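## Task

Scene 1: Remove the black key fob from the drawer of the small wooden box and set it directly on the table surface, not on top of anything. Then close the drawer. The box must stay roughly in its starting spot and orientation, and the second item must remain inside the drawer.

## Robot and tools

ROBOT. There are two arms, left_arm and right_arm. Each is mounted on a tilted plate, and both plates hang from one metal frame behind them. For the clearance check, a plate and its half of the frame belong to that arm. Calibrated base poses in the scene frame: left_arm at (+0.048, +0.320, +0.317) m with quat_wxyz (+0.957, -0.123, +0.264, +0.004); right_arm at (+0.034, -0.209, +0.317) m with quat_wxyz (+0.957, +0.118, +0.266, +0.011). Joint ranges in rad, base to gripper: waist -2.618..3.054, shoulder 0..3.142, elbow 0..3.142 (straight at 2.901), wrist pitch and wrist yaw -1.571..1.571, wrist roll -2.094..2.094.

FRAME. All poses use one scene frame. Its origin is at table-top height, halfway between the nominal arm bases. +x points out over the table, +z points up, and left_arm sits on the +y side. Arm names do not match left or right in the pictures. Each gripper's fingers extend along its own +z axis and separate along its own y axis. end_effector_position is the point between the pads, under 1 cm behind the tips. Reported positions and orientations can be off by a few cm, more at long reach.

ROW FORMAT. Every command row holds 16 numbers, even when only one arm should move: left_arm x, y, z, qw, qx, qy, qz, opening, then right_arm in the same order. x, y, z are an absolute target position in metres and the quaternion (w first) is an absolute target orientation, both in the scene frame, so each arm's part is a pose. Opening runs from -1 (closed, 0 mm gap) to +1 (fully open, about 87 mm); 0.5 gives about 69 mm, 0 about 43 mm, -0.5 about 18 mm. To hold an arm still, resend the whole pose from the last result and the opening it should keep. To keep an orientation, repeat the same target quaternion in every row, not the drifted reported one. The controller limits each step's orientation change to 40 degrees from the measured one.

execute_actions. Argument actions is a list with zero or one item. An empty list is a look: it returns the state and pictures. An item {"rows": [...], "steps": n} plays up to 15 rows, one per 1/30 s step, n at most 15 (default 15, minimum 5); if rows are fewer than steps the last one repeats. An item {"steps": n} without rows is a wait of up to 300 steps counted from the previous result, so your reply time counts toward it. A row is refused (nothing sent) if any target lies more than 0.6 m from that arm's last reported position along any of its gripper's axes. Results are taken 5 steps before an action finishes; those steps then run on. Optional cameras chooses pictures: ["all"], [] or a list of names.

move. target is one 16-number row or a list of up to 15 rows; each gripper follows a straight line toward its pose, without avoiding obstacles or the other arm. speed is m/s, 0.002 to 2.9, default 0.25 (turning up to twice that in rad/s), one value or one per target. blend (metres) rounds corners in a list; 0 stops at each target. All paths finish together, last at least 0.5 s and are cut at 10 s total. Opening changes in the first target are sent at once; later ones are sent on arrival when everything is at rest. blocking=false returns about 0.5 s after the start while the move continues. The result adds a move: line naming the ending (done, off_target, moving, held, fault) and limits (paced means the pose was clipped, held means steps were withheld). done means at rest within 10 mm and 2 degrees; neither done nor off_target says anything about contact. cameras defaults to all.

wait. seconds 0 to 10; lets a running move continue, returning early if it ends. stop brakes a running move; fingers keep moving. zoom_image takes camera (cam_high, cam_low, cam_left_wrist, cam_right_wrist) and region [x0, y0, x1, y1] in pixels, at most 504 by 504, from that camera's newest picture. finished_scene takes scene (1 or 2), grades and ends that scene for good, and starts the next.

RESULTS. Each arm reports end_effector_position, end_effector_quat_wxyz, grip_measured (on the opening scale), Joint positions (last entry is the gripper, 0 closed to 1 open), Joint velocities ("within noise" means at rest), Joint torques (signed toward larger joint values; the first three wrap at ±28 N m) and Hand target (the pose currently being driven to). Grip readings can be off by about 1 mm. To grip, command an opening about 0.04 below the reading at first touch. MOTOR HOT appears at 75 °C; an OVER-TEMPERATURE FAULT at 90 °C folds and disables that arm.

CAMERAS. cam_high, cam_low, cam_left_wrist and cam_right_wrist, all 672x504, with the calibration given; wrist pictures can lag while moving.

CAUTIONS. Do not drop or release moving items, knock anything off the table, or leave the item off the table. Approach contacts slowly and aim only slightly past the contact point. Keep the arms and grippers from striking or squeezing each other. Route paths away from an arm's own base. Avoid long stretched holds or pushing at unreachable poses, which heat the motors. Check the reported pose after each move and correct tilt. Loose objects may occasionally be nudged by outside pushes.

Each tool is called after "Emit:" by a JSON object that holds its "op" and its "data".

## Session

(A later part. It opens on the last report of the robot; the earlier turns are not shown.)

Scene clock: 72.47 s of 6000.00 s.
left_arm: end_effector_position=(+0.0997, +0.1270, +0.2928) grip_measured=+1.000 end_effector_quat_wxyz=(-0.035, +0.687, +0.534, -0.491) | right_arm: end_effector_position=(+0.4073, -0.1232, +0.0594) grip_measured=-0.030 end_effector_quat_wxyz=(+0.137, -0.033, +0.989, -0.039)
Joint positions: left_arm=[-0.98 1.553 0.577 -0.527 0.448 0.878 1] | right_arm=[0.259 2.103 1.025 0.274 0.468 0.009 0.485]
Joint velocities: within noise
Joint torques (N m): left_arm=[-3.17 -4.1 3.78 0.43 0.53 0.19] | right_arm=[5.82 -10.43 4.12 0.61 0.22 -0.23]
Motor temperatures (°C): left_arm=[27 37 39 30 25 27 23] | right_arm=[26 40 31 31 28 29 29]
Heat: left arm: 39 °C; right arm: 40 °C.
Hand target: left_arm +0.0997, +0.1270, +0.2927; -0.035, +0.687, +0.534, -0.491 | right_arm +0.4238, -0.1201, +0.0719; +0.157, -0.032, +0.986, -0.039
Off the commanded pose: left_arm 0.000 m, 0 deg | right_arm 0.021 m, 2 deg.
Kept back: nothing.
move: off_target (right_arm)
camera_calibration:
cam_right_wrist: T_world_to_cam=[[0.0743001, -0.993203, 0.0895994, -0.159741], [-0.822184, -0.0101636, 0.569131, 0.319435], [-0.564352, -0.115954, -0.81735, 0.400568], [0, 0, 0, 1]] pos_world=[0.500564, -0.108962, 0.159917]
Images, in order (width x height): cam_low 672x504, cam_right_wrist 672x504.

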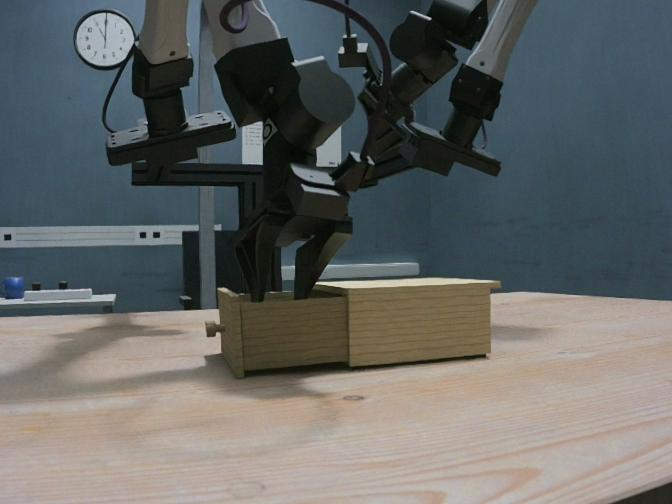

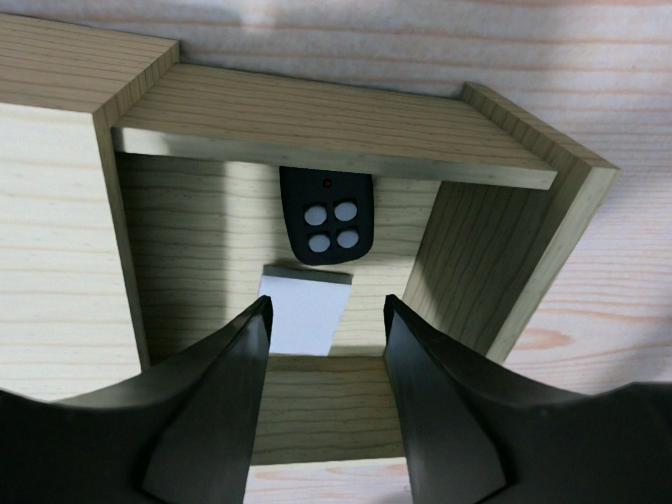

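Emit:
{"op": "execute_actions", "data": {"actions": [], "cameras": ["all"]}}

Scene clock: 74.23 s of 6000.00 s.
left_arm: end_effector_position=(+0.0997, +0.1270, +0.2928) grip_measured=+1.000 end_effector_quat_wxyz=(-0.035, +0.687, +0.534, -0.491) | right_arm: end_effector_position=(+0.4070, -0.1234, +0.0594) grip_measured=-0.030 end_effector_quat_wxyz=(+0.136, -0.034, +0.989, -0.039)
Joint positions: left_arm=[-0.98 1.553 0.577 -0.527 0.448 0.878 1] | right_arm=[0.259 2.103 1.025 0.273 0.469 0.007 0.485]
Joint velocities: within noise
Joint torques (N m): left_arm=[-3.22 -4.07 3.78 0.43 0.53 0.17] | right_arm=[5.87 -10.3 4.18 0.6 0.15 -0.18]
Motor temperatures (°C): left_arm=[27 37 39 29 25 27 23] | right_arm=[26 40 31 31 28 29 29]
Heat: left arm: 39 °C; right arm: 40 °C.
Hand target: left_arm +0.0997, +0.1270, +0.2927; -0.035, +0.687, +0.534, -0.491 | right_arm +0.4238, -0.1201, +0.0719; +0.157, -0.032, +0.986, -0.039
Off the commanded pose: left_arm 0.000 m, 0 deg | right_arm 0.021 m, 2 deg.
Steps of this call (1-53: nothing new was sent). Readings (end_effector_position of left_arm | right_arm):
1: (+0.0997, +0.1270, +0.2928) | (+0.4072, -0.1232, +0.0594)
2: (+0.0997, +0.1270, +0.2928) | (+0.4072, -0.1233, +0.0594)
4: (+0.0997, +0.1270, +0.2928) | (+0.4072, -0.1233, +0.0594)
8: (+0.0997, +0.1270, +0.2928) | (+0.4071, -0.1233, +0.0594)
53: the state above
camera_calibration:
cam_right_wrist: T_world_to_cam=[[0.0764349, -0.992922, 0.0909076, -0.160884], [-0.821512, -0.0110454, 0.570084, 0.31882], [-0.565045, -0.118256, -0.816541, 0.400407], [0, 0, 0, 1]] pos_world=[0.500459, -0.108873, 0.15982]

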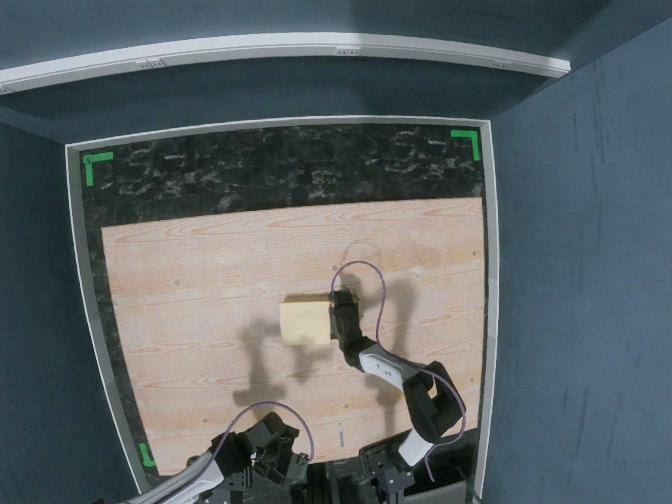

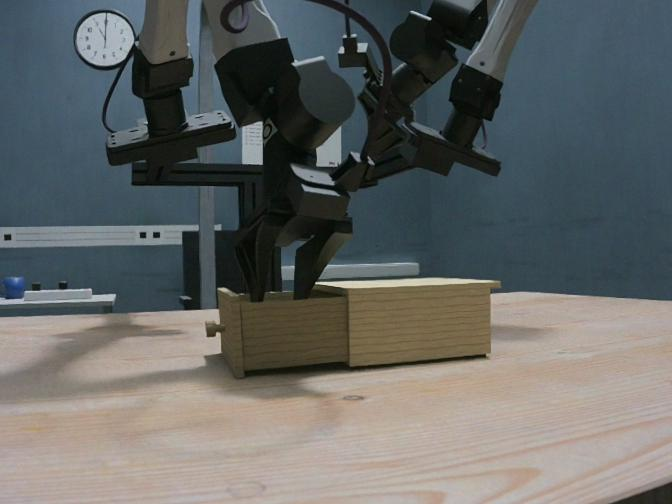

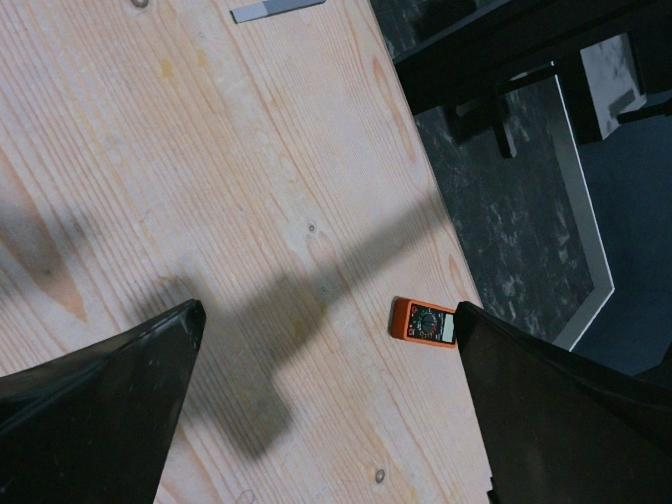

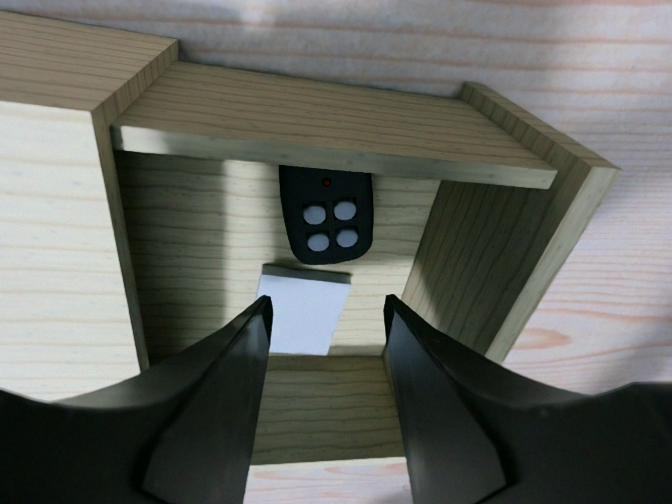

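Emit:
{"op": "move", "data": {"target": [0.0997, 0.1270, 0.2928, -0.035, 0.687, 0.534, -0.491, 1, 0.432, -0.121, 0.054, 0.1573, -0.0327, 0.9862, -0.0390, -0.03], "speed": 0.08, "cameras": ["cam_low", "cam_right_wrist"]}}

Scene clock: 75.27 s of 6000.00 s.
left_arm: end_effector_position=(+0.0997, +0.1270, +0.2928) grip_measured=+1.000 end_effector_quat_wxyz=(-0.035, +0.687, +0.534, -0.491) | right_arm: end_effector_position=(+0.4280, -0.1199, +0.0591) grip_measured=-0.030 end_effector_quat_wxyz=(+0.153, -0.034, +0.987, -0.039)
Joint positions: left_arm=[-0.98 1.553 0.577 -0.527 0.448 0.878 1] | right_arm=[0.259 2.122 1.083 0.273 0.469 -0.01 0.485]
Joint velocities: within noise
Joint torques (N m): left_arm=[-3.18 -4.08 3.74 0.43 0.54 0.17] | right_arm=[3.82 -6.8 4.36 0.86 -0.01 -0.25]
Motor temperatures (°C): left_arm=[27 37 39 29 25 27 23] | right_arm=[27 40 31 31 28 29 29]
Heat: left arm: 39 °C; right arm: 40 °C.
Hand target: left_arm +0.0997, +0.1270, +0.2927; -0.035, +0.687, +0.534, -0.491 | right_arm +0.4318, -0.1211, +0.0541; +0.157, -0.033, +0.986, -0.039
Off the commanded pose: left_arm 0.000 m, 0 deg | right_arm 0.007 m, 0 deg.
Kept back: nothing.
move: done
camera_calibration:
cam_right_wrist: T_world_to_cam=[[0.0756837, -0.992928, 0.091471, -0.158606], [-0.840884, -0.0142538, 0.541027, 0.345933], [-0.535897, -0.117863, -0.836016, 0.401121], [0, 0, 0, 1]] pos_world=[0.517853, -0.105276, 0.162693]
Images, in order (width x height): cam_low 672x504, cam_right_wrist 672x504.

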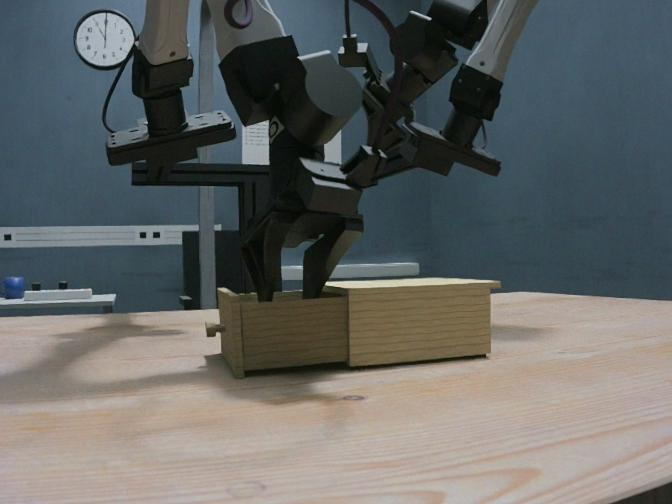

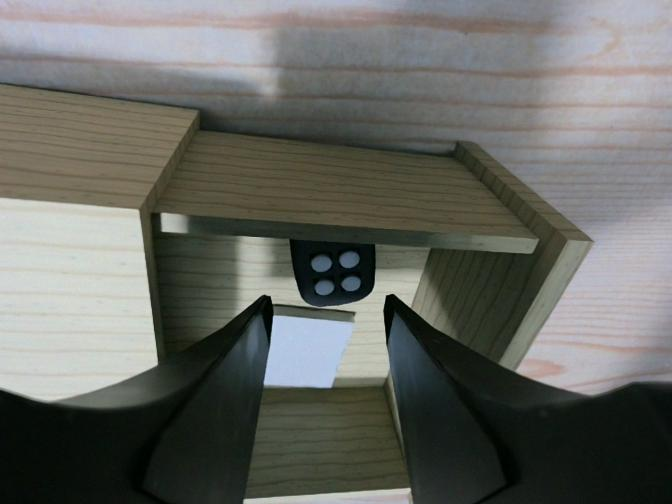

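Emit:
{"op": "move", "data": {"target": [0.0997, 0.1270, 0.2928, -0.035, 0.687, 0.534, -0.491, 1, 0.431, -0.122, 0.040, 0.1573, -0.0327, 0.9862, -0.0390, -0.03], "speed": 0.08, "cameras": ["cam_low", "cam_right_wrist"]}}

Emit:
{"op": "move", "data": {"target": [0.0997, 0.1270, 0.2928, -0.035, 0.687, 0.534, -0.491, 1, 0.431, -0.122, 0.024, 0.1573, -0.0327, 0.9862, -0.0390, -0.03], "speed": 0.06, "cameras": ["cam_low", "cam_right_wrist"]}}

Scene clock: 76.63 s of 6000.00 s.
left_arm: end_effector_position=(+0.0997, +0.1270, +0.2928) grip_measured=+1.000 end_effector_quat_wxyz=(-0.035, +0.687, +0.534, -0.491) | right_arm: end_effector_position=(+0.4252, -0.1207, +0.0455) grip_measured=-0.030 end_effector_quat_wxyz=(+0.150, -0.037, +0.987, -0.040)
Joint positions: left_arm=[-0.98 1.553 0.577 -0.527 0.448 0.878 1] | right_arm=[0.247 2.168 1.099 0.3 0.462 -0.021 0.485]
Joint velocities: within noise
Joint torques (N m): left_arm=[-3.21 -4.08 3.75 0.42 0.53 0.17] | right_arm=[3.49 -7.04 4.14 0.89 -0.04 -0.19]
Motor temperatures (°C): left_arm=[27 37 39 29 25 27 23] | right_arm=[26 40 31 31 28 29 29]
Heat: left arm: 39 °C; right arm: 40 °C.
Hand target: left_arm +0.0997, +0.1270, +0.2927; -0.035, +0.687, +0.534, -0.491 | right_arm +0.4308, -0.1221, +0.0403; +0.157, -0.033, +0.986, -0.039
Off the commanded pose: left_arm 0.000 m, 0 deg | right_arm 0.008 m, 1 deg.
Kept back: nothing.
move: done
camera_calibration:
cam_right_wrist: T_world_to_cam=[[0.0805235, -0.992226, 0.0948916, -0.160096], [-0.837043, -0.0156256, 0.546914, 0.348873], [-0.541179, -0.123468, -0.831794, 0.389551], [0, 0, 0, 1]] pos_world=[0.51573, -0.105303, 0.148415]
Images, in order (width x height): cam_low 672x504, cam_right_wrist 672x504.

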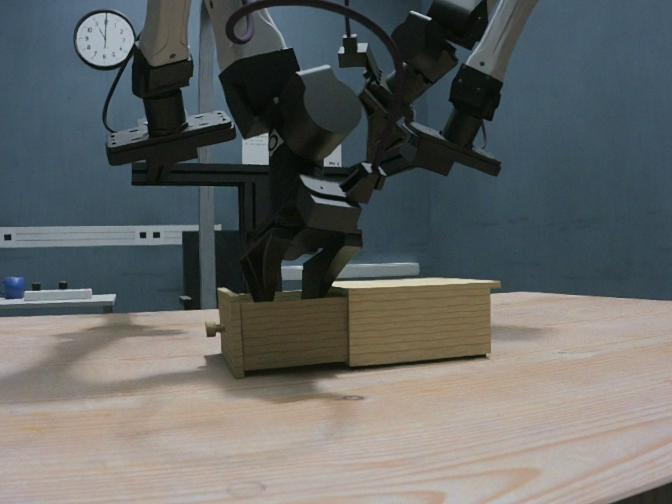

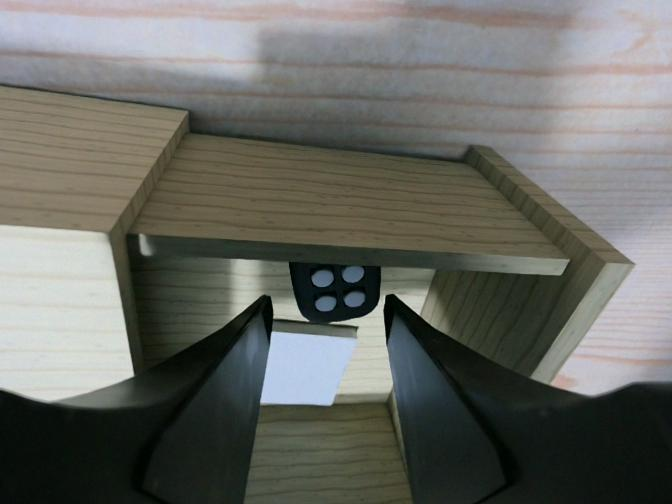

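Scene clock: 77.37 s of 6000.00 s.
left_arm: end_effector_position=(+0.0997, +0.1270, +0.2928) grip_measured=+1.000 end_effector_quat_wxyz=(-0.035, +0.687, +0.534, -0.491) | right_arm: end_effector_position=(+0.4253, -0.1216, +0.0301) grip_measured=-0.030 end_effector_quat_wxyz=(+0.149, -0.037, +0.987, -0.042)
Joint positions: left_arm=[-0.98 1.553 0.577 -0.527 0.448 0.878 1] | right_arm=[0.233 2.223 1.128 0.328 0.456 -0.033 0.485]
Joint velocities: within noise
Joint torques (N m): left_arm=[-3.22 -4.08 3.75 0.43 0.53 0.17] | right_arm=[3.59 -6.76 4.08 0.95 -0.07 -0.21]
Motor temperatures (°C): left_arm=[27 37 39 29 25 27 23] | right_arm=[26 40 31 31 28 29 29]
Heat: left arm: 39 °C; right arm: 40 °C.
Hand target: left_arm +0.0997, +0.1270, +0.2927; -0.035, +0.687, +0.534, -0.491 | right_arm +0.4308, -0.1222, +0.0243; +0.157, -0.033, +0.986, -0.039
Off the commanded pose: left_arm 0.000 m, 0 deg | right_arm 0.008 m, 1 deg.
Kept back: nothing.
move: done
camera_calibration:
cam_right_wrist: T_world_to_cam=[[0.0808797, -0.991827, 0.0986791, -0.159784], [-0.836033, -0.0136026, 0.548511, 0.357038], [-0.542686, -0.126862, -0.8303, 0.376839], [0, 0, 0, 1]] pos_world=[0.515924, -0.105815, 0.132818]
Images, in order (width x height): cam_low 672x504, cam_right_wrist 672x504.

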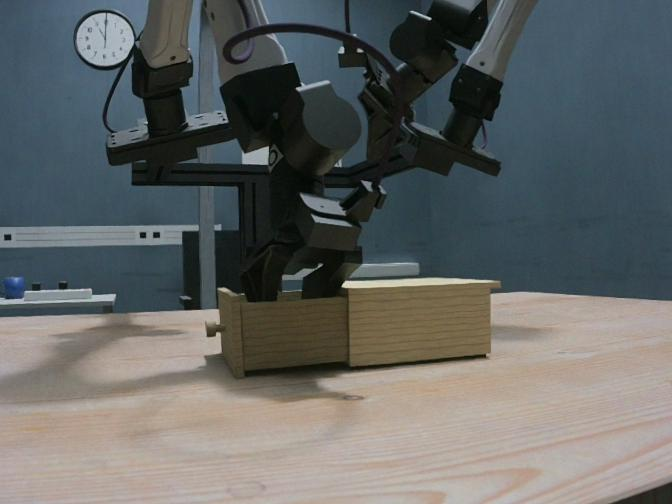

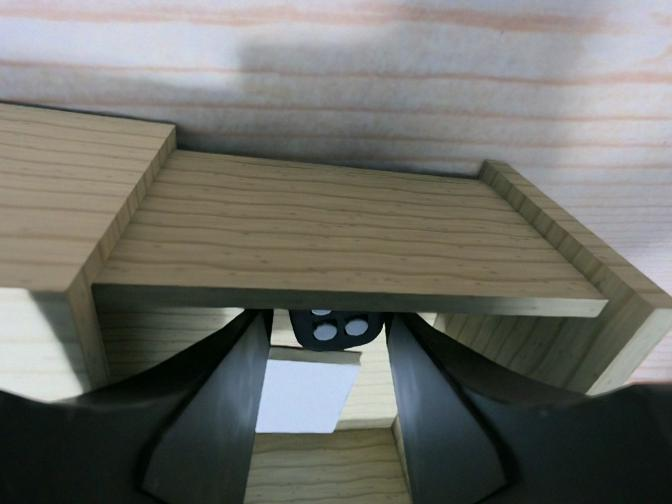

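Emit:
{"op": "move", "data": {"target": [0.0997, 0.1270, 0.2928, -0.035, 0.687, 0.534, -0.491, 1, 0.431, -0.1237, 0.020, 0.1573, -0.0327, 0.9862, -0.0390, -0.03], "speed": 0.05, "cameras": ["cam_low", "cam_right_wrist"]}}

Scene clock: 78.50 s of 6000.00 s.
left_arm: end_effector_position=(+0.0997, +0.1270, +0.2928) grip_measured=+1.000 end_effector_quat_wxyz=(-0.035, +0.687, +0.534, -0.491) | right_arm: end_effector_position=(+0.4253, -0.1219, +0.0292) grip_measured=-0.030 end_effector_quat_wxyz=(+0.149, -0.039, +0.987, -0.041)
Joint positions: left_arm=[-0.98 1.553 0.577 -0.527 0.448 0.878 1] | right_arm=[0.231 2.225 1.128 0.332 0.452 -0.037 0.485]
Joint velocities: within noise
Joint torques (N m): left_arm=[-3.21 -4.07 3.78 0.43 0.54 0.18] | right_arm=[2.99 -6.11 4.51 1.01 -0.1 -0.19]
Motor temperatures (°C): left_arm=[27 37 39 29 25 27 23] | right_arm=[26 40 31 31 28 29 29]
Heat: left arm: 39 °C; right arm: 40 °C.
Hand target: left_arm +0.0997, +0.1270, +0.2927; -0.035, +0.687, +0.534, -0.491 | right_arm +0.4307, -0.1240, +0.0205; +0.157, -0.033, +0.986, -0.039
Off the commanded pose: left_arm 0.000 m, 0 deg | right_arm 0.011 m, 1 deg.
Kept back: nothing.
move: off_target (right_arm)
camera_calibration:
cam_right_wrist: T_world_to_cam=[[0.0840119, -0.991672, 0.0976115, -0.161162], [-0.836246, -0.0168949, 0.548095, 0.357347], [-0.541881, -0.127674, -0.830701, 0.375642], [0, 0, 0, 1]] pos_world=[0.515923, -0.105823, 0.131917]
Images, in order (width x height): cam_low 672x504, cam_right_wrist 672x504.

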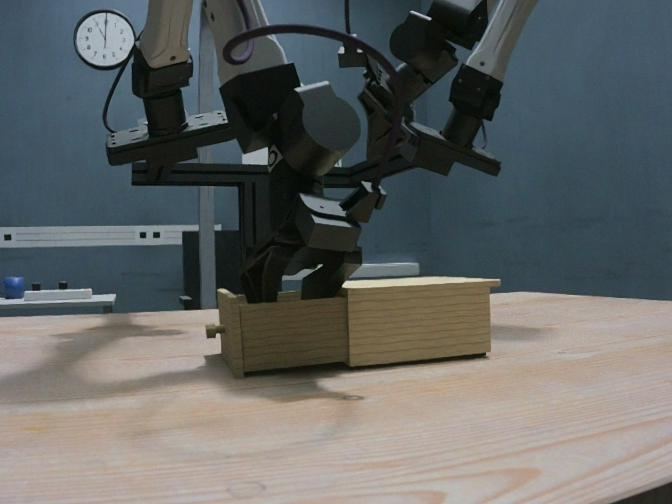

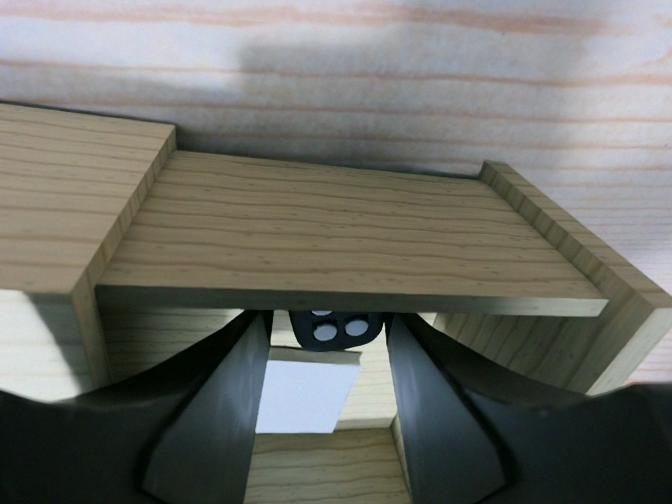

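Emit:
{"op": "zoom_image", "data": {"camera": "cam_right_wrist", "region": [230, 270, 430, 420]}}

Scaled by 2.520 from the camera's 672x504 image, which has a finer 960x720 frame.

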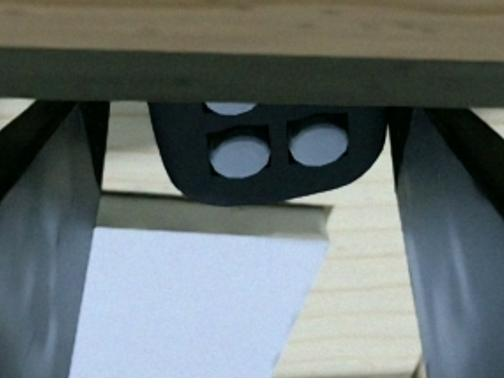

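Emit:
{"op": "move", "data": {"target": [[0.0997, 0.1270, 0.2928, -0.035, 0.687, 0.534, -0.491, 1, 0.431, -0.125, 0.052, 0.1573, -0.0327, 0.9862, -0.0390, -0.06], [0.0997, 0.1270, 0.2928, -0.035, 0.687, 0.534, -0.491, 1, 0.431, -0.1265, 0.040, 0.1573, -0.0327, 0.9862, -0.0390, -0.06]], "speed": 0.06, "cameras": ["cam_low", "cam_right_wrist"]}}

Scene clock: 80.17 s of 6000.00 s.
left_arm: end_effector_position=(+0.0997, +0.1270, +0.2928) grip_measured=+1.000 end_effector_quat_wxyz=(-0.035, +0.687, +0.534, -0.491) | right_arm: end_effector_position=(+0.4158, -0.1248, +0.0341) grip_measured=-0.060 end_effector_quat_wxyz=(+0.138, -0.044, +0.989, -0.041)
Joint positions: left_arm=[-0.98 1.553 0.577 -0.527 0.448 0.878 1] | right_arm=[0.231 2.199 1.097 0.312 0.449 -0.037 0.47]
Joint velocities: within noise
Joint torques (N m): left_arm=[-3.22 -4.05 3.77 0.42 0.54 0.18] | right_arm=[4.07 -9.85 3.43 0.81 0.01 -0.13]
Motor temperatures (°C): left_arm=[27 37 39 29 25 27 23] | right_arm=[26 40 31 31 28 29 29]
Heat: left arm: 39 °C; right arm: 40 °C.
Hand target: left_arm +0.0997, +0.1270, +0.2927; -0.035, +0.687, +0.534, -0.491 | right_arm +0.4308, -0.1267, +0.0402; +0.157, -0.033, +0.986, -0.039
Off the commanded pose: left_arm 0.000 m, 0 deg | right_arm 0.016 m, 3 deg.
Kept back: nothing.
move: off_target (right_arm)
camera_calibration:
cam_right_wrist: T_world_to_cam=[[0.0955563, -0.990741, 0.0964458, -0.16835], [-0.823152, -0.0241667, 0.567307, 0.339593], [-0.559723, -0.133599, -0.817839, 0.380416], [0, 0, 0, 1]] pos_world=[0.508551, -0.107761, 0.134702]
Images, in order (width x height): cam_low 672x504, cam_right_wrist 672x504.

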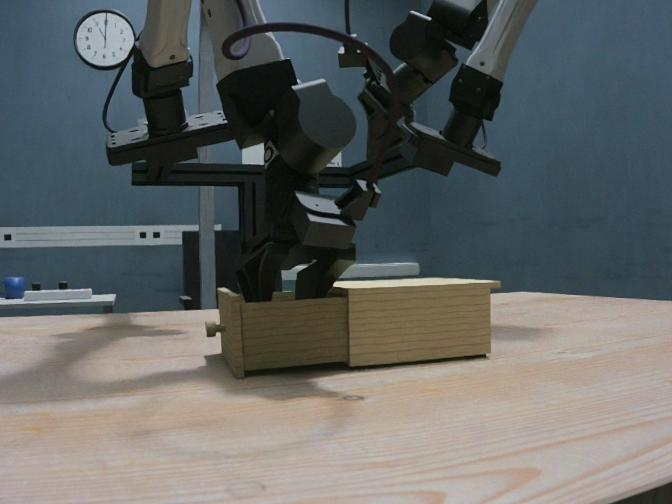

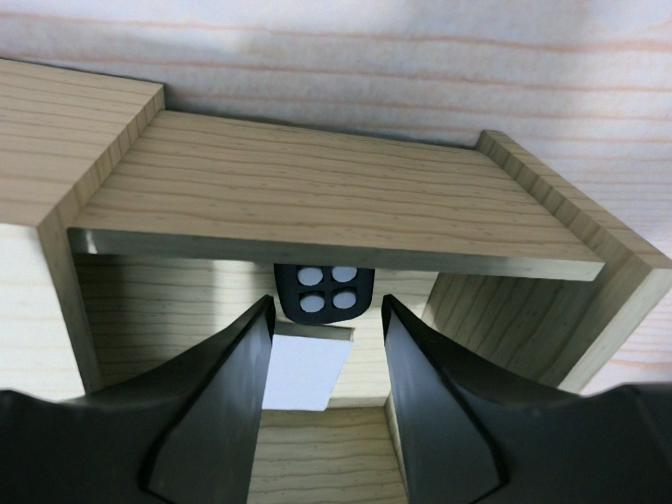

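Emit:
{"op": "move", "data": {"target": [[0.0997, 0.1270, 0.2928, -0.035, 0.687, 0.534, -0.491, 1, 0.434, -0.1245, 0.034, 0.1573, -0.0327, 0.9862, -0.0390, -0.06], [0.0997, 0.1270, 0.2928, -0.035, 0.687, 0.534, -0.491, 1, 0.434, -0.1245, 0.019, 0.1573, -0.0327, 0.9862, -0.0390, -0.06]], "speed": 0.06, "cameras": ["cam_low", "cam_right_wrist"]}}

Scene clock: 81.10 s of 6000.00 s.
left_arm: end_effector_position=(+0.0997, +0.1270, +0.2928) grip_measured=+1.000 end_effector_quat_wxyz=(-0.035, +0.687, +0.534, -0.491) | right_arm: end_effector_position=(+0.4325, -0.1221, +0.0291) grip_measured=-0.060 end_effector_quat_wxyz=(+0.155, -0.037, +0.986, -0.040)
Joint positions: left_arm=[-0.98 1.553 0.577 -0.527 0.448 0.878 1] | right_arm=[0.227 2.229 1.146 0.332 0.447 -0.042 0.47]
Joint velocities: within noise
Joint torques (N m): left_arm=[-3.22 -4.08 3.77 0.43 0.53 0.18] | right_arm=[3.11 -6.02 4.15 0.96 -0.09 -0.17]
Motor temperatures (°C): left_arm=[27 37 39 29 25 27 23] | right_arm=[26 40 31 31 28 29 29]
Heat: left arm: 39 °C; right arm: 40 °C.
Hand target: left_arm +0.0997, +0.1270, +0.2927; -0.035, +0.687, +0.534, -0.491 | right_arm +0.4338, -0.1248, +0.0195; +0.157, -0.033, +0.986, -0.039
Off the commanded pose: left_arm 0.000 m, 0 deg | right_arm 0.010 m, 1 deg.
Kept back: nothing.
move: done
camera_calibration:
cam_right_wrist: T_world_to_cam=[[0.0809437, -0.992185, 0.094961, -0.160731], [-0.842587, -0.0172205, 0.538285, 0.366346], [-0.532443, -0.123584, -0.837395, 0.375943], [0, 0, 0, 1]] pos_world=[0.521857, -0.106706, 0.132878]
Images, in order (width x height): cam_low 672x504, cam_right_wrist 672x504.

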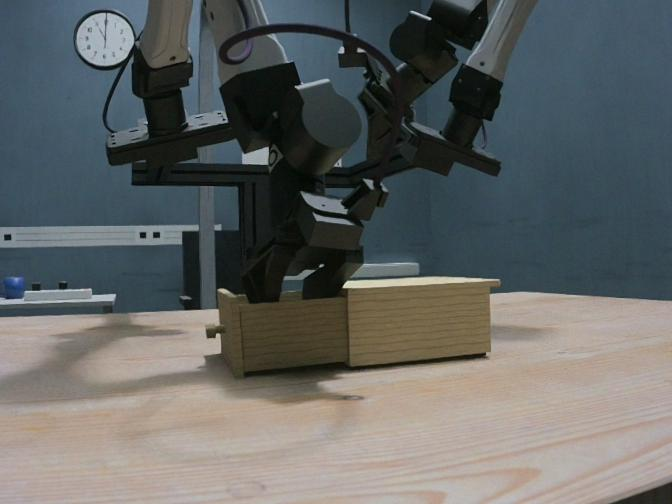

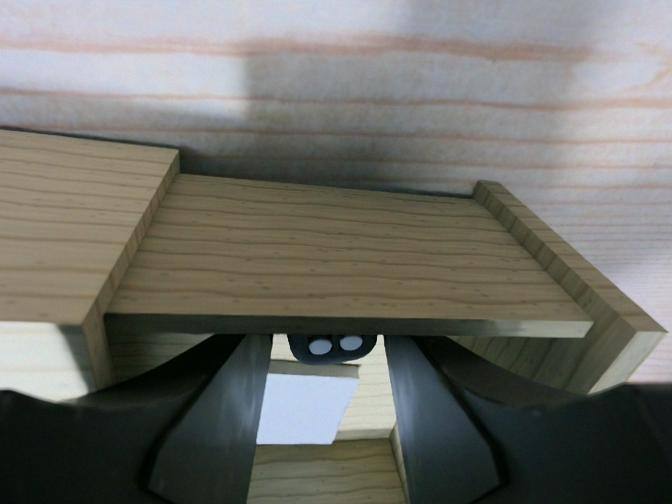

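Emit:
{"op": "execute_actions", "data": {"actions": [{"rows": [[0.0997, 0.1270, 0.2928, -0.035, 0.687, 0.534, -0.491, 1, 0.434, -0.1240, 0.021, 0.1573, -0.0327, 0.9862, -0.0390, -0.10], [0.0997, 0.1270, 0.2928, -0.035, 0.687, 0.534, -0.491, 1, 0.434, -0.1240, 0.021, 0.1573, -0.0327, 0.9862, -0.0390, -0.12], [0.0997, 0.1270, 0.2928, -0.035, 0.687, 0.534, -0.491, 1, 0.434, -0.1240, 0.021, 0.1573, -0.0327, 0.9862, -0.0390, -0.14], [0.0997, 0.1270, 0.2928, -0.035, 0.687, 0.534, -0.491, 1, 0.434, -0.1240, 0.021, 0.1573, -0.0327, 0.9862, -0.0390, -0.16]], "steps": 15}], "cameras": ["cam_right_wrist"]}}

Scene clock: 81.87 s of 6000.00 s.
left_arm: end_effector_position=(+0.0997, +0.1270, +0.2928) grip_measured=+1.000 end_effector_quat_wxyz=(-0.035, +0.687, +0.534, -0.491) | right_arm: end_effector_position=(+0.4326, -0.1207, +0.0290) grip_measured=-0.159 end_effector_quat_wxyz=(+0.155, -0.038, +0.986, -0.036)
Joint positions: left_arm=[-0.98 1.553 0.577 -0.527 0.448 0.878 1] | right_arm=[0.227 2.229 1.146 0.332 0.439 -0.043 0.42]
Joint velocities: within noise
Joint torques (N m): left_arm=[-3.21 -4.11 3.77 0.43 0.53 0.17] | right_arm=[3.41 -6.63 3.96 0.92 0.02 -0.17]
Motor temperatures (°C): left_arm=[27 37 39 29 25 27 23] | right_arm=[26 40 31 31 28 29 29]
Heat: left arm: 39 °C; right arm: 40 °C.
Steps of this call (1-13: nothing new was sent; 14-23: this action's first 10). Readings (end_effector_position of left_arm | right_arm):
14: (+0.0997, +0.1270, +0.2928) | (+0.4325, -0.1218, +0.0291)
15: (+0.0997, +0.1270, +0.2928) | (+0.4325, -0.1214, +0.0290)
17: (+0.0997, +0.1270, +0.2928) | (+0.4325, -0.1208, +0.0290)
21: (+0.0997, +0.1270, +0.2928) | (+0.4326, -0.1207, +0.0290)
23: the state above
camera_calibration:
cam_right_wrist: T_world_to_cam=[[0.0840294, -0.992608, 0.0875728, -0.160511], [-0.842492, -0.0238402, 0.538182, 0.365704], [-0.532115, -0.119002, -0.838267, 0.376543], [0, 0, 0, 1]] pos_world=[0.521954, -0.105796, 0.132885]
Images, in order (width x height): cam_right_wrist 672x504.

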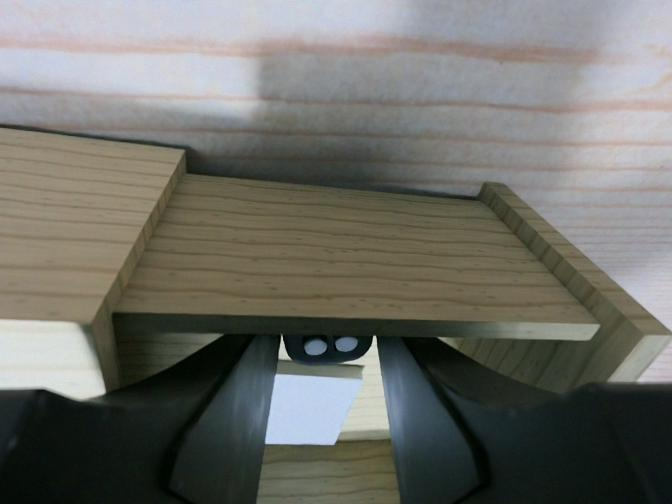

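Emit:
{"op": "execute_actions", "data": {"actions": [{"rows": [[0.0997, 0.1270, 0.2928, -0.035, 0.687, 0.534, -0.491, 1, 0.434, -0.1230, 0.022, 0.1573, -0.0327, 0.9862, -0.0390, -0.18], [0.0997, 0.1270, 0.2928, -0.035, 0.687, 0.534, -0.491, 1, 0.434, -0.1230, 0.022, 0.1573, -0.0327, 0.9862, -0.0390, -0.20], [0.0997, 0.1270, 0.2928, -0.035, 0.687, 0.534, -0.491, 1, 0.434, -0.1230, 0.022, 0.1573, -0.0327, 0.9862, -0.0390, -0.22], [0.0997, 0.1270, 0.2928, -0.035, 0.687, 0.534, -0.491, 1, 0.434, -0.1230, 0.022, 0.1573, -0.0327, 0.9862, -0.0390, -0.24], [0.0997, 0.1270, 0.2928, -0.035, 0.687, 0.534, -0.491, 1, 0.434, -0.1230, 0.022, 0.1573, -0.0327, 0.9862, -0.0390, -0.26], [0.0997, 0.1270, 0.2928, -0.035, 0.687, 0.534, -0.491, 1, 0.434, -0.1230, 0.022, 0.1573, -0.0327, 0.9862, -0.0390, -0.28]], "steps": 15}], "cameras": ["cam_right_wrist", "cam_low"]}}

Scene clock: 82.57 s of 6000.00 s.
left_arm: end_effector_position=(+0.0997, +0.1270, +0.2928) grip_measured=+1.000 end_effector_quat_wxyz=(-0.035, +0.687, +0.534, -0.491) | right_arm: end_effector_position=(+0.4326, -0.1207, +0.0290) grip_measured=-0.175 end_effector_quat_wxyz=(+0.155, -0.038, +0.986, -0.036)
Joint positions: left_arm=[-0.98 1.553 0.577 -0.527 0.448 0.878 1] | right_arm=[0.227 2.229 1.146 0.332 0.439 -0.043 0.412]
Joint velocities: within noise
Joint torques (N m): left_arm=[-3.23 -4.07 3.78 0.43 0.54 0.16] | right_arm=[3.77 -6.78 3.93 0.9 0.04 -0.11]
Motor temperatures (°C): left_arm=[27 37 39 29 25 27 23] | right_arm=[26 40 31 31 28 29 29]
Heat: left arm: 39 °C; right arm: 40 °C.
Off your previous action's commanded pose at its last step (step 5 of this call): left_arm 0.000 m, 0 deg | right_arm 0.009 m, 1 deg.
Steps of this call (1-5: your previous action's last 5; 6-11: nothing new was sent; 12-21: this action's first 10). Readings (end_effector_position of left_arm | right_arm):
12: (+0.0997, +0.1270, +0.2928) | (+0.4326, -0.1207, +0.0290)
13: (+0.0997, +0.1270, +0.2928) | (+0.4326, -0.1207, +0.0290)
15: (+0.0997, +0.1270, +0.2928) | (+0.4326, -0.1207, +0.0290)
19: (+0.0997, +0.1270, +0.2928) | (+0.4326, -0.1207, +0.0290)
21: the state above
camera_calibration:
cam_right_wrist: T_world_to_cam=[[0.0840294, -0.992608, 0.0875728, -0.160511], [-0.842492, -0.0238402, 0.538182, 0.365704], [-0.532115, -0.119002, -0.838267, 0.376543], [0, 0, 0, 1]] pos_world=[0.521954, -0.105796, 0.132885]
Images, in order (width x height): cam_low 672x504, cam_right_wrist 672x504.

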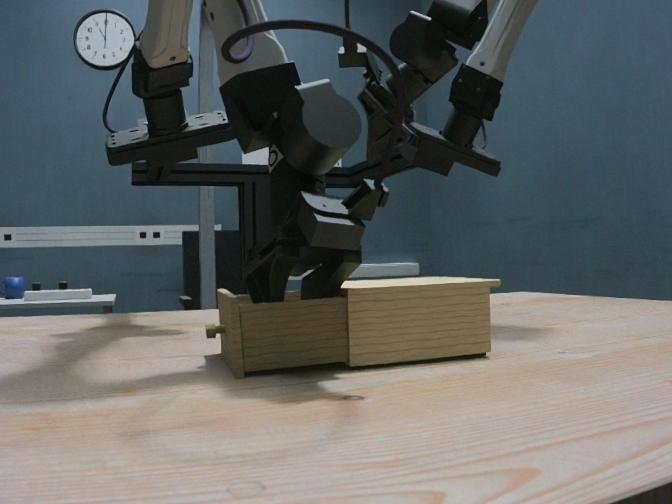

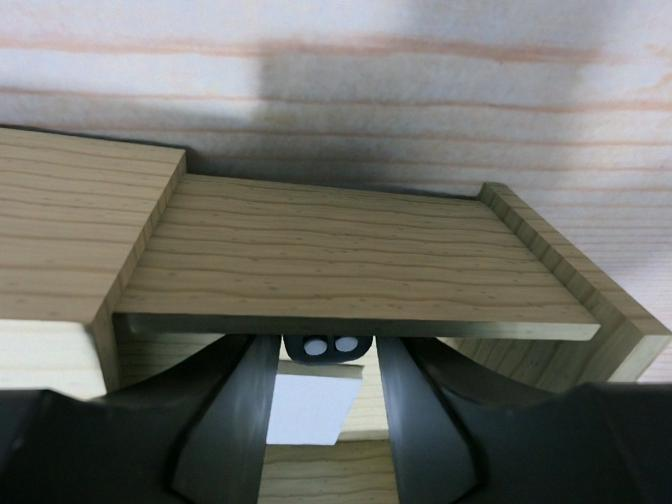

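Emit:
{"op": "move", "data": {"target": [[0.0997, 0.1270, 0.2928, -0.035, 0.687, 0.534, -0.491, 1, 0.434, -0.1230, 0.060, 0.1573, -0.0327, 0.9862, -0.0390, -0.28], [0.0997, 0.1270, 0.2928, -0.035, 0.687, 0.534, -0.491, 1, 0.434, -0.1230, 0.115, 0.1573, -0.0327, 0.9862, -0.0390, -0.28]], "speed": 0.08, "cameras": ["cam_low", "cam_right_wrist", "cam_high"]}}

Scene clock: 84.60 s of 6000.00 s.
left_arm: end_effector_position=(+0.0997, +0.1270, +0.2928) grip_measured=+1.000 end_effector_quat_wxyz=(-0.035, +0.687, +0.534, -0.491) | right_arm: end_effector_position=(+0.4246, -0.1243, +0.1000) grip_measured=-0.175 end_effector_quat_wxyz=(+0.140, -0.042, +0.988, -0.040)
Joint positions: left_arm=[-0.98 1.553 0.577 -0.527 0.448 0.878 1] | right_arm=[0.289 1.977 1.046 0.124 0.488 0.012 0.412]
Joint velocities: within noise
Joint torques (N m): left_arm=[-3.18 -4.05 3.78 0.43 0.53 0.18] | right_arm=[5.81 -11.48 3.02 0.65 0.17 0.01]
Motor temperatures (°C): left_arm=[27 37 39 29 25 27 23] | right_arm=[26 40 31 31 28 29 29]
Heat: left arm: 39 °C; right arm: 40 °C.
Hand target: left_arm +0.0997, +0.1270, +0.2927; -0.035, +0.687, +0.534, -0.491 | right_arm +0.4339, -0.1231, +0.1145; +0.157, -0.032, +0.986, -0.039
Off your previous action's commanded pose at its last step (step 5 of this call): left_arm 0.000 m, 0 deg | right_arm 0.007 m, 1 deg.
Off the commanded pose: left_arm 0.000 m, 0 deg | right_arm 0.018 m, 2 deg.
Kept back: nothing.
move: off_target (right_arm)
camera_calibration:
cam_right_wrist: T_world_to_cam=[[0.091128, -0.991358, 0.0943667, -0.173182], [-0.82547, -0.0221915, 0.564009, 0.310982], [-0.557041, -0.129294, -0.820359, 0.438886], [0, 0, 0, 1]] pos_world=[0.516965, -0.108039, 0.20099]
Images, in order (width x height): cam_high 672x504, cam_low 672x504, cam_right_wrist 672x504.

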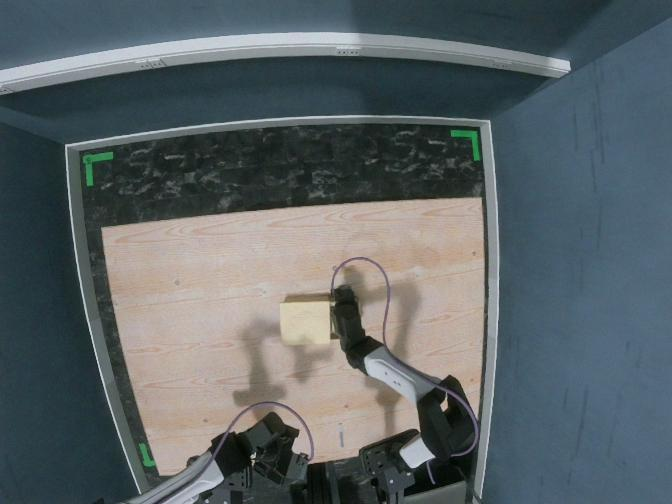

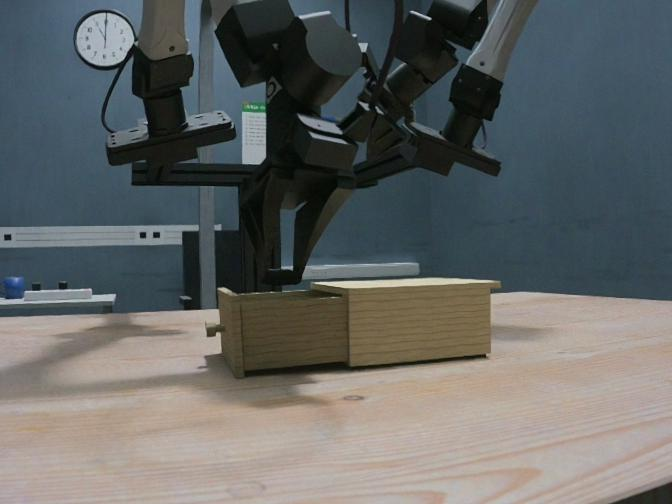

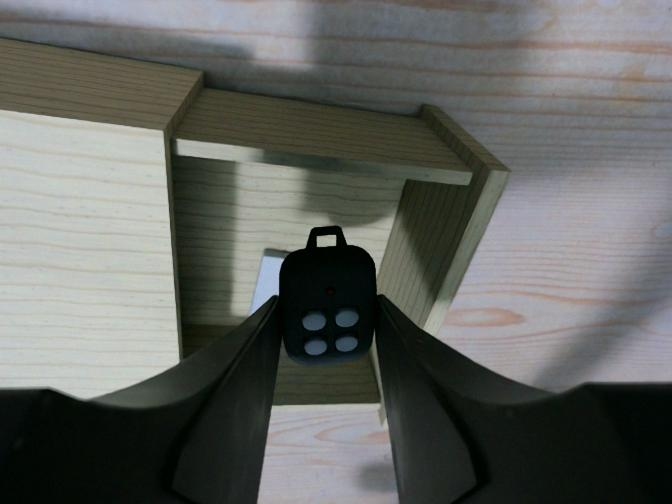

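Emit:
{"op": "move", "data": {"target": [[0.0997, 0.1270, 0.2928, -0.035, 0.687, 0.534, -0.491, 1, 0.445, -0.1350, 0.150, 0.1573, -0.0327, 0.9862, -0.0390, -0.28], [0.0997, 0.1270, 0.2928, -0.035, 0.687, 0.534, -0.491, 1, 0.555, -0.2300, 0.120, 0.1573, -0.0327, 0.9862, -0.0390, -0.28], [0.0997, 0.1270, 0.2928, -0.035, 0.687, 0.534, -0.491, 1, 0.555, -0.2300, 0.060, 0.1573, -0.0327, 0.9862, -0.0390, -0.28]], "speed": 0.2, "blend": [0.03, 0.03, 0], "cameras": ["cam_low", "cam_right_wrist", "cam_high"]}}

Scene clock: 87.10 s of 6000.00 s.
left_arm: end_effector_position=(+0.0997, +0.1270, +0.2928) grip_measured=+1.000 end_effector_quat_wxyz=(-0.035, +0.687, +0.534, -0.491) | right_arm: end_effector_position=(+0.5439, -0.2262, +0.0606) grip_measured=-0.175 end_effector_quat_wxyz=(+0.142, -0.035, +0.988, -0.039)
Joint positions: left_arm=[-0.98 1.553 0.577 -0.527 0.448 0.878 1] | right_arm=[0.004 2.199 1.611 -0.134 0.282 -0.19 0.412]
Joint velocities: within noise
Joint torques (N m): left_arm=[-3.19 -4.08 3.77 0.43 0.53 0.19] | right_arm=[2.8 -9.99 7.39 0.91 -0.11 -0.21]
Motor temperatures (°C): left_arm=[27 37 39 29 25 27 23] | right_arm=[26 40 31 31 28 29 29]
Heat: left arm: 39 °C; right arm: 40 °C.
Hand target: left_arm +0.0997, +0.1270, +0.2927; -0.035, +0.687, +0.534, -0.491 | right_arm +0.5548, -0.2301, +0.0604; +0.157, -0.033, +0.986, -0.039
Off the commanded pose: left_arm 0.000 m, 0 deg | right_arm 0.012 m, 2 deg.
Kept back: nothing.
move: off_target (right_arm); blend cut to 0.0196 m at target 1
camera_calibration:
cam_right_wrist: T_world_to_cam=[[0.0790607, -0.992649, 0.0916366, -0.274876], [-0.828686, -0.0143486, 0.559529, 0.433265], [-0.554101, -0.120175, -0.823729, 0.460598], [0, 0, 0, 1]] pos_world=[0.63599, -0.211287, 0.162172]
Images, in order (width x height): cam_high 672x504, cam_low 672x504, cam_right_wrist 672x504.

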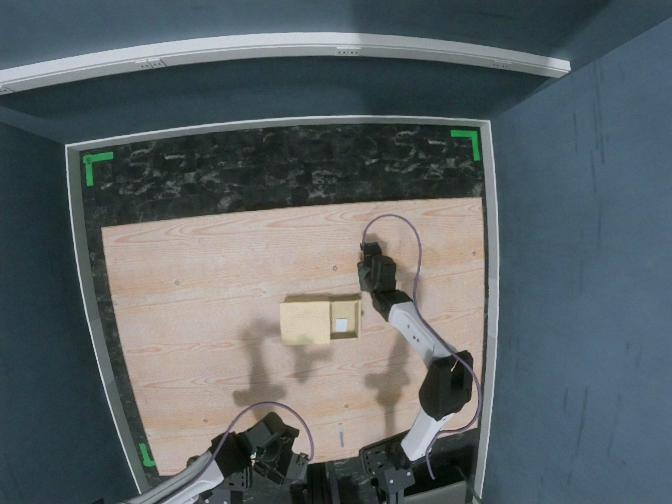

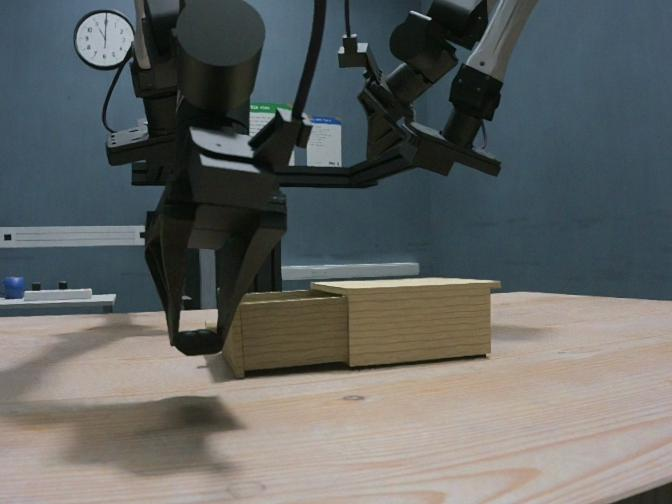

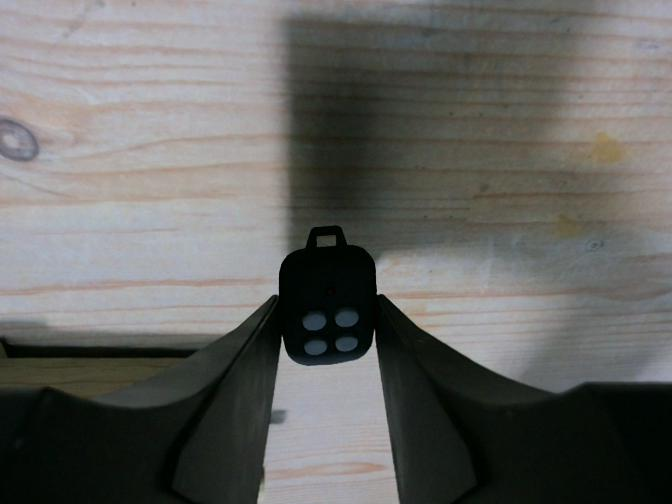

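Emit:
{"op": "move", "data": {"target": [0.0997, 0.1270, 0.2928, -0.035, 0.687, 0.534, -0.491, 1, 0.555, -0.2300, 0.032, 0.170, -0.0332, 0.9841, -0.0385, -0.28], "speed": 0.08, "cameras": ["cam_low", "cam_right_wrist"]}}

Scene clock: 88.57 s of 6000.00 s.
left_arm: end_effector_position=(+0.0997, +0.1270, +0.2928) grip_measured=+1.000 end_effector_quat_wxyz=(-0.035, +0.687, +0.534, -0.491) | right_arm: end_effector_position=(+0.5463, -0.2264, +0.0363) grip_measured=-0.175 end_effector_quat_wxyz=(+0.158, -0.035, +0.986, -0.038)
Joint positions: left_arm=[-0.98 1.553 0.577 -0.527 0.448 0.878 1] | right_arm=[-0.01 2.263 1.618 -0.043 0.265 -0.206 0.412]
Joint velocities: within noise
Joint torques (N m): left_arm=[-3.19 -4.11 3.75 0.42 0.53 0.18] | right_arm=[2.7 -9.16 7.25 0.98 -0.09 -0.27]
Motor temperatures (°C): left_arm=[27 37 39 29 25 27 23] | right_arm=[26 40 31 31 28 29 29]
Heat: left arm: 39 °C; right arm: 40 °C.
Hand target: left_arm +0.0997, +0.1270, +0.2927; -0.035, +0.687, +0.534, -0.491 | right_arm +0.5547, -0.2301, +0.0324; +0.170, -0.033, +0.984, -0.039
Off the commanded pose: left_arm 0.000 m, 0 deg | right_arm 0.010 m, 1 deg.
Kept back: nothing.
move: done
camera_calibration:
cam_right_wrist: T_world_to_cam=[[0.0773272, -0.992793, 0.0915534, -0.272053], [-0.845501, -0.0166368, 0.533714, 0.458448], [-0.528345, -0.118679, -0.840695, 0.428734], [0, 0, 0, 1]] pos_world=[0.635175, -0.211584, 0.140662]
Images, in order (width x height): cam_low 672x504, cam_right_wrist 672x504.

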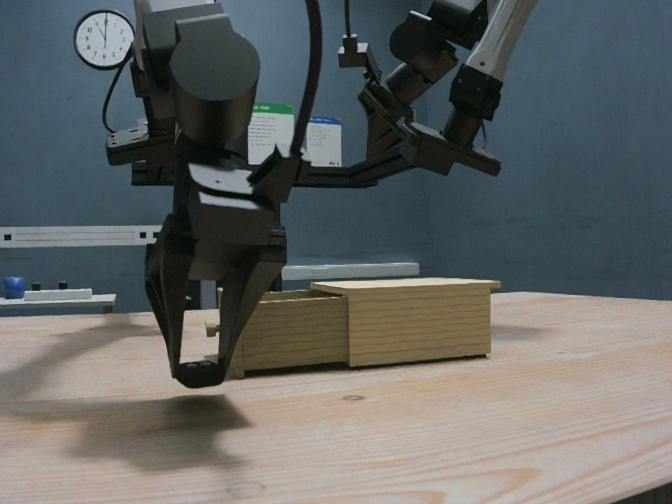

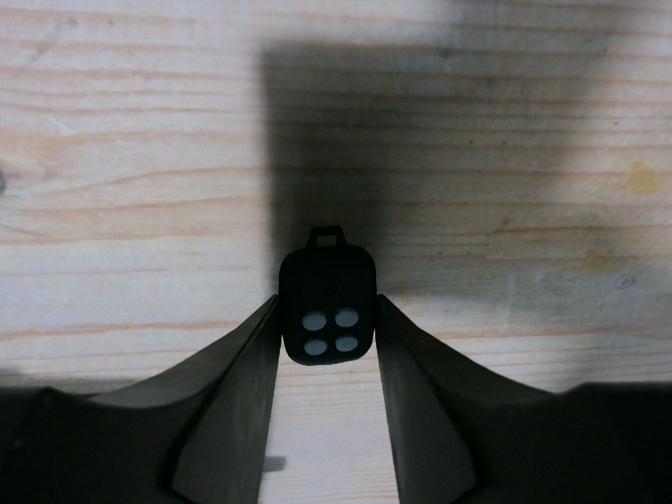

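Emit:
{"op": "move", "data": {"target": [0.0997, 0.1270, 0.2928, -0.035, 0.687, 0.534, -0.491, 1, 0.555, -0.2300, 0.0225, 0.168, -0.0332, 0.9841, -0.0385, -0.28], "speed": 0.05, "cameras": ["cam_low", "cam_right_wrist"]}}

Scene clock: 89.53 s of 6000.00 s.
left_arm: end_effector_position=(+0.0997, +0.1270, +0.2928) grip_measured=+1.000 end_effector_quat_wxyz=(-0.035, +0.687, +0.534, -0.491) | right_arm: end_effector_position=(+0.5465, -0.2260, +0.0275) grip_measured=-0.175 end_effector_quat_wxyz=(+0.156, -0.035, +0.986, -0.038)
Joint positions: left_arm=[-0.98 1.553 0.577 -0.527 0.448 0.878 1] | right_arm=[-0.014 2.293 1.641 -0.038 0.263 -0.208 0.412]
Joint velocities: within noise
Joint torques (N m): left_arm=[-3.21 -4.14 3.82 0.43 0.54 0.18] | right_arm=[2.77 -9.02 7.25 0.98 -0.1 -0.21]
Motor temperatures (°C): left_arm=[27 37 39 29 25 27 23] | right_arm=[26 40 31 31 28 29 29]
Heat: left arm: 39 °C; right arm: 40 °C.
Hand target: left_arm +0.0997, +0.1270, +0.2927; -0.035, +0.687, +0.534, -0.491 | right_arm +0.5547, -0.2300, +0.0229; +0.168, -0.033, +0.984, -0.039
Off the commanded pose: left_arm 0.000 m, 0 deg | right_arm 0.011 m, 1 deg.
Kept back: nothing.
move: off_target (right_arm)
camera_calibration:
cam_right_wrist: T_world_to_cam=[[0.0780384, -0.992785, 0.0910409, -0.271362], [-0.843817, -0.0171434, 0.536357, 0.462224], [-0.530926, -0.118678, -0.839067, 0.422952], [0, 0, 0, 1]] pos_world=[0.635766, -0.211284, 0.131673]
Images, in order (width x height): cam_low 672x504, cam_right_wrist 672x504.

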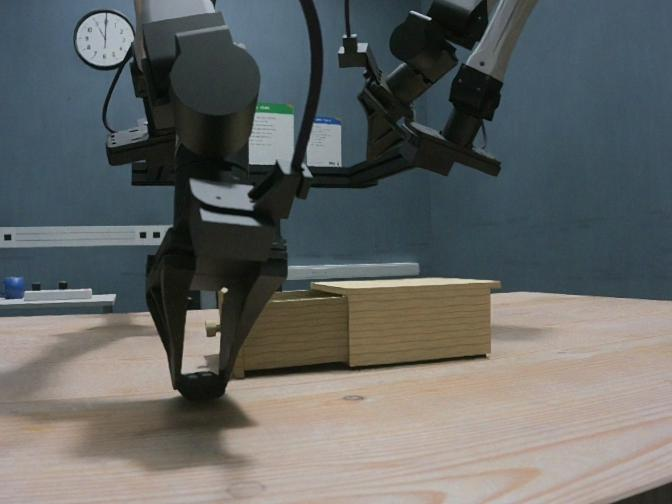

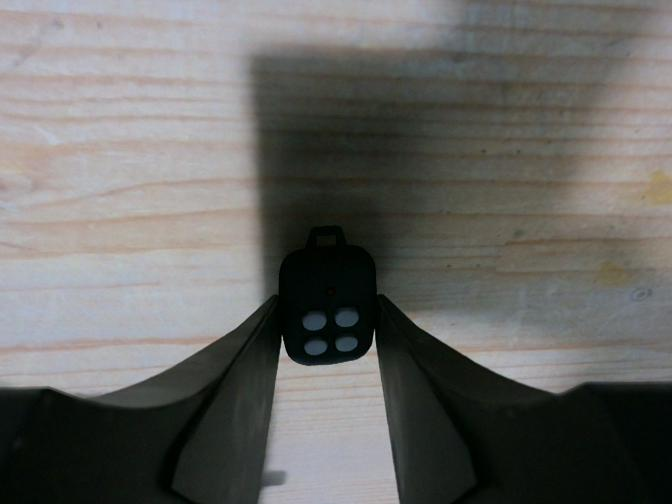

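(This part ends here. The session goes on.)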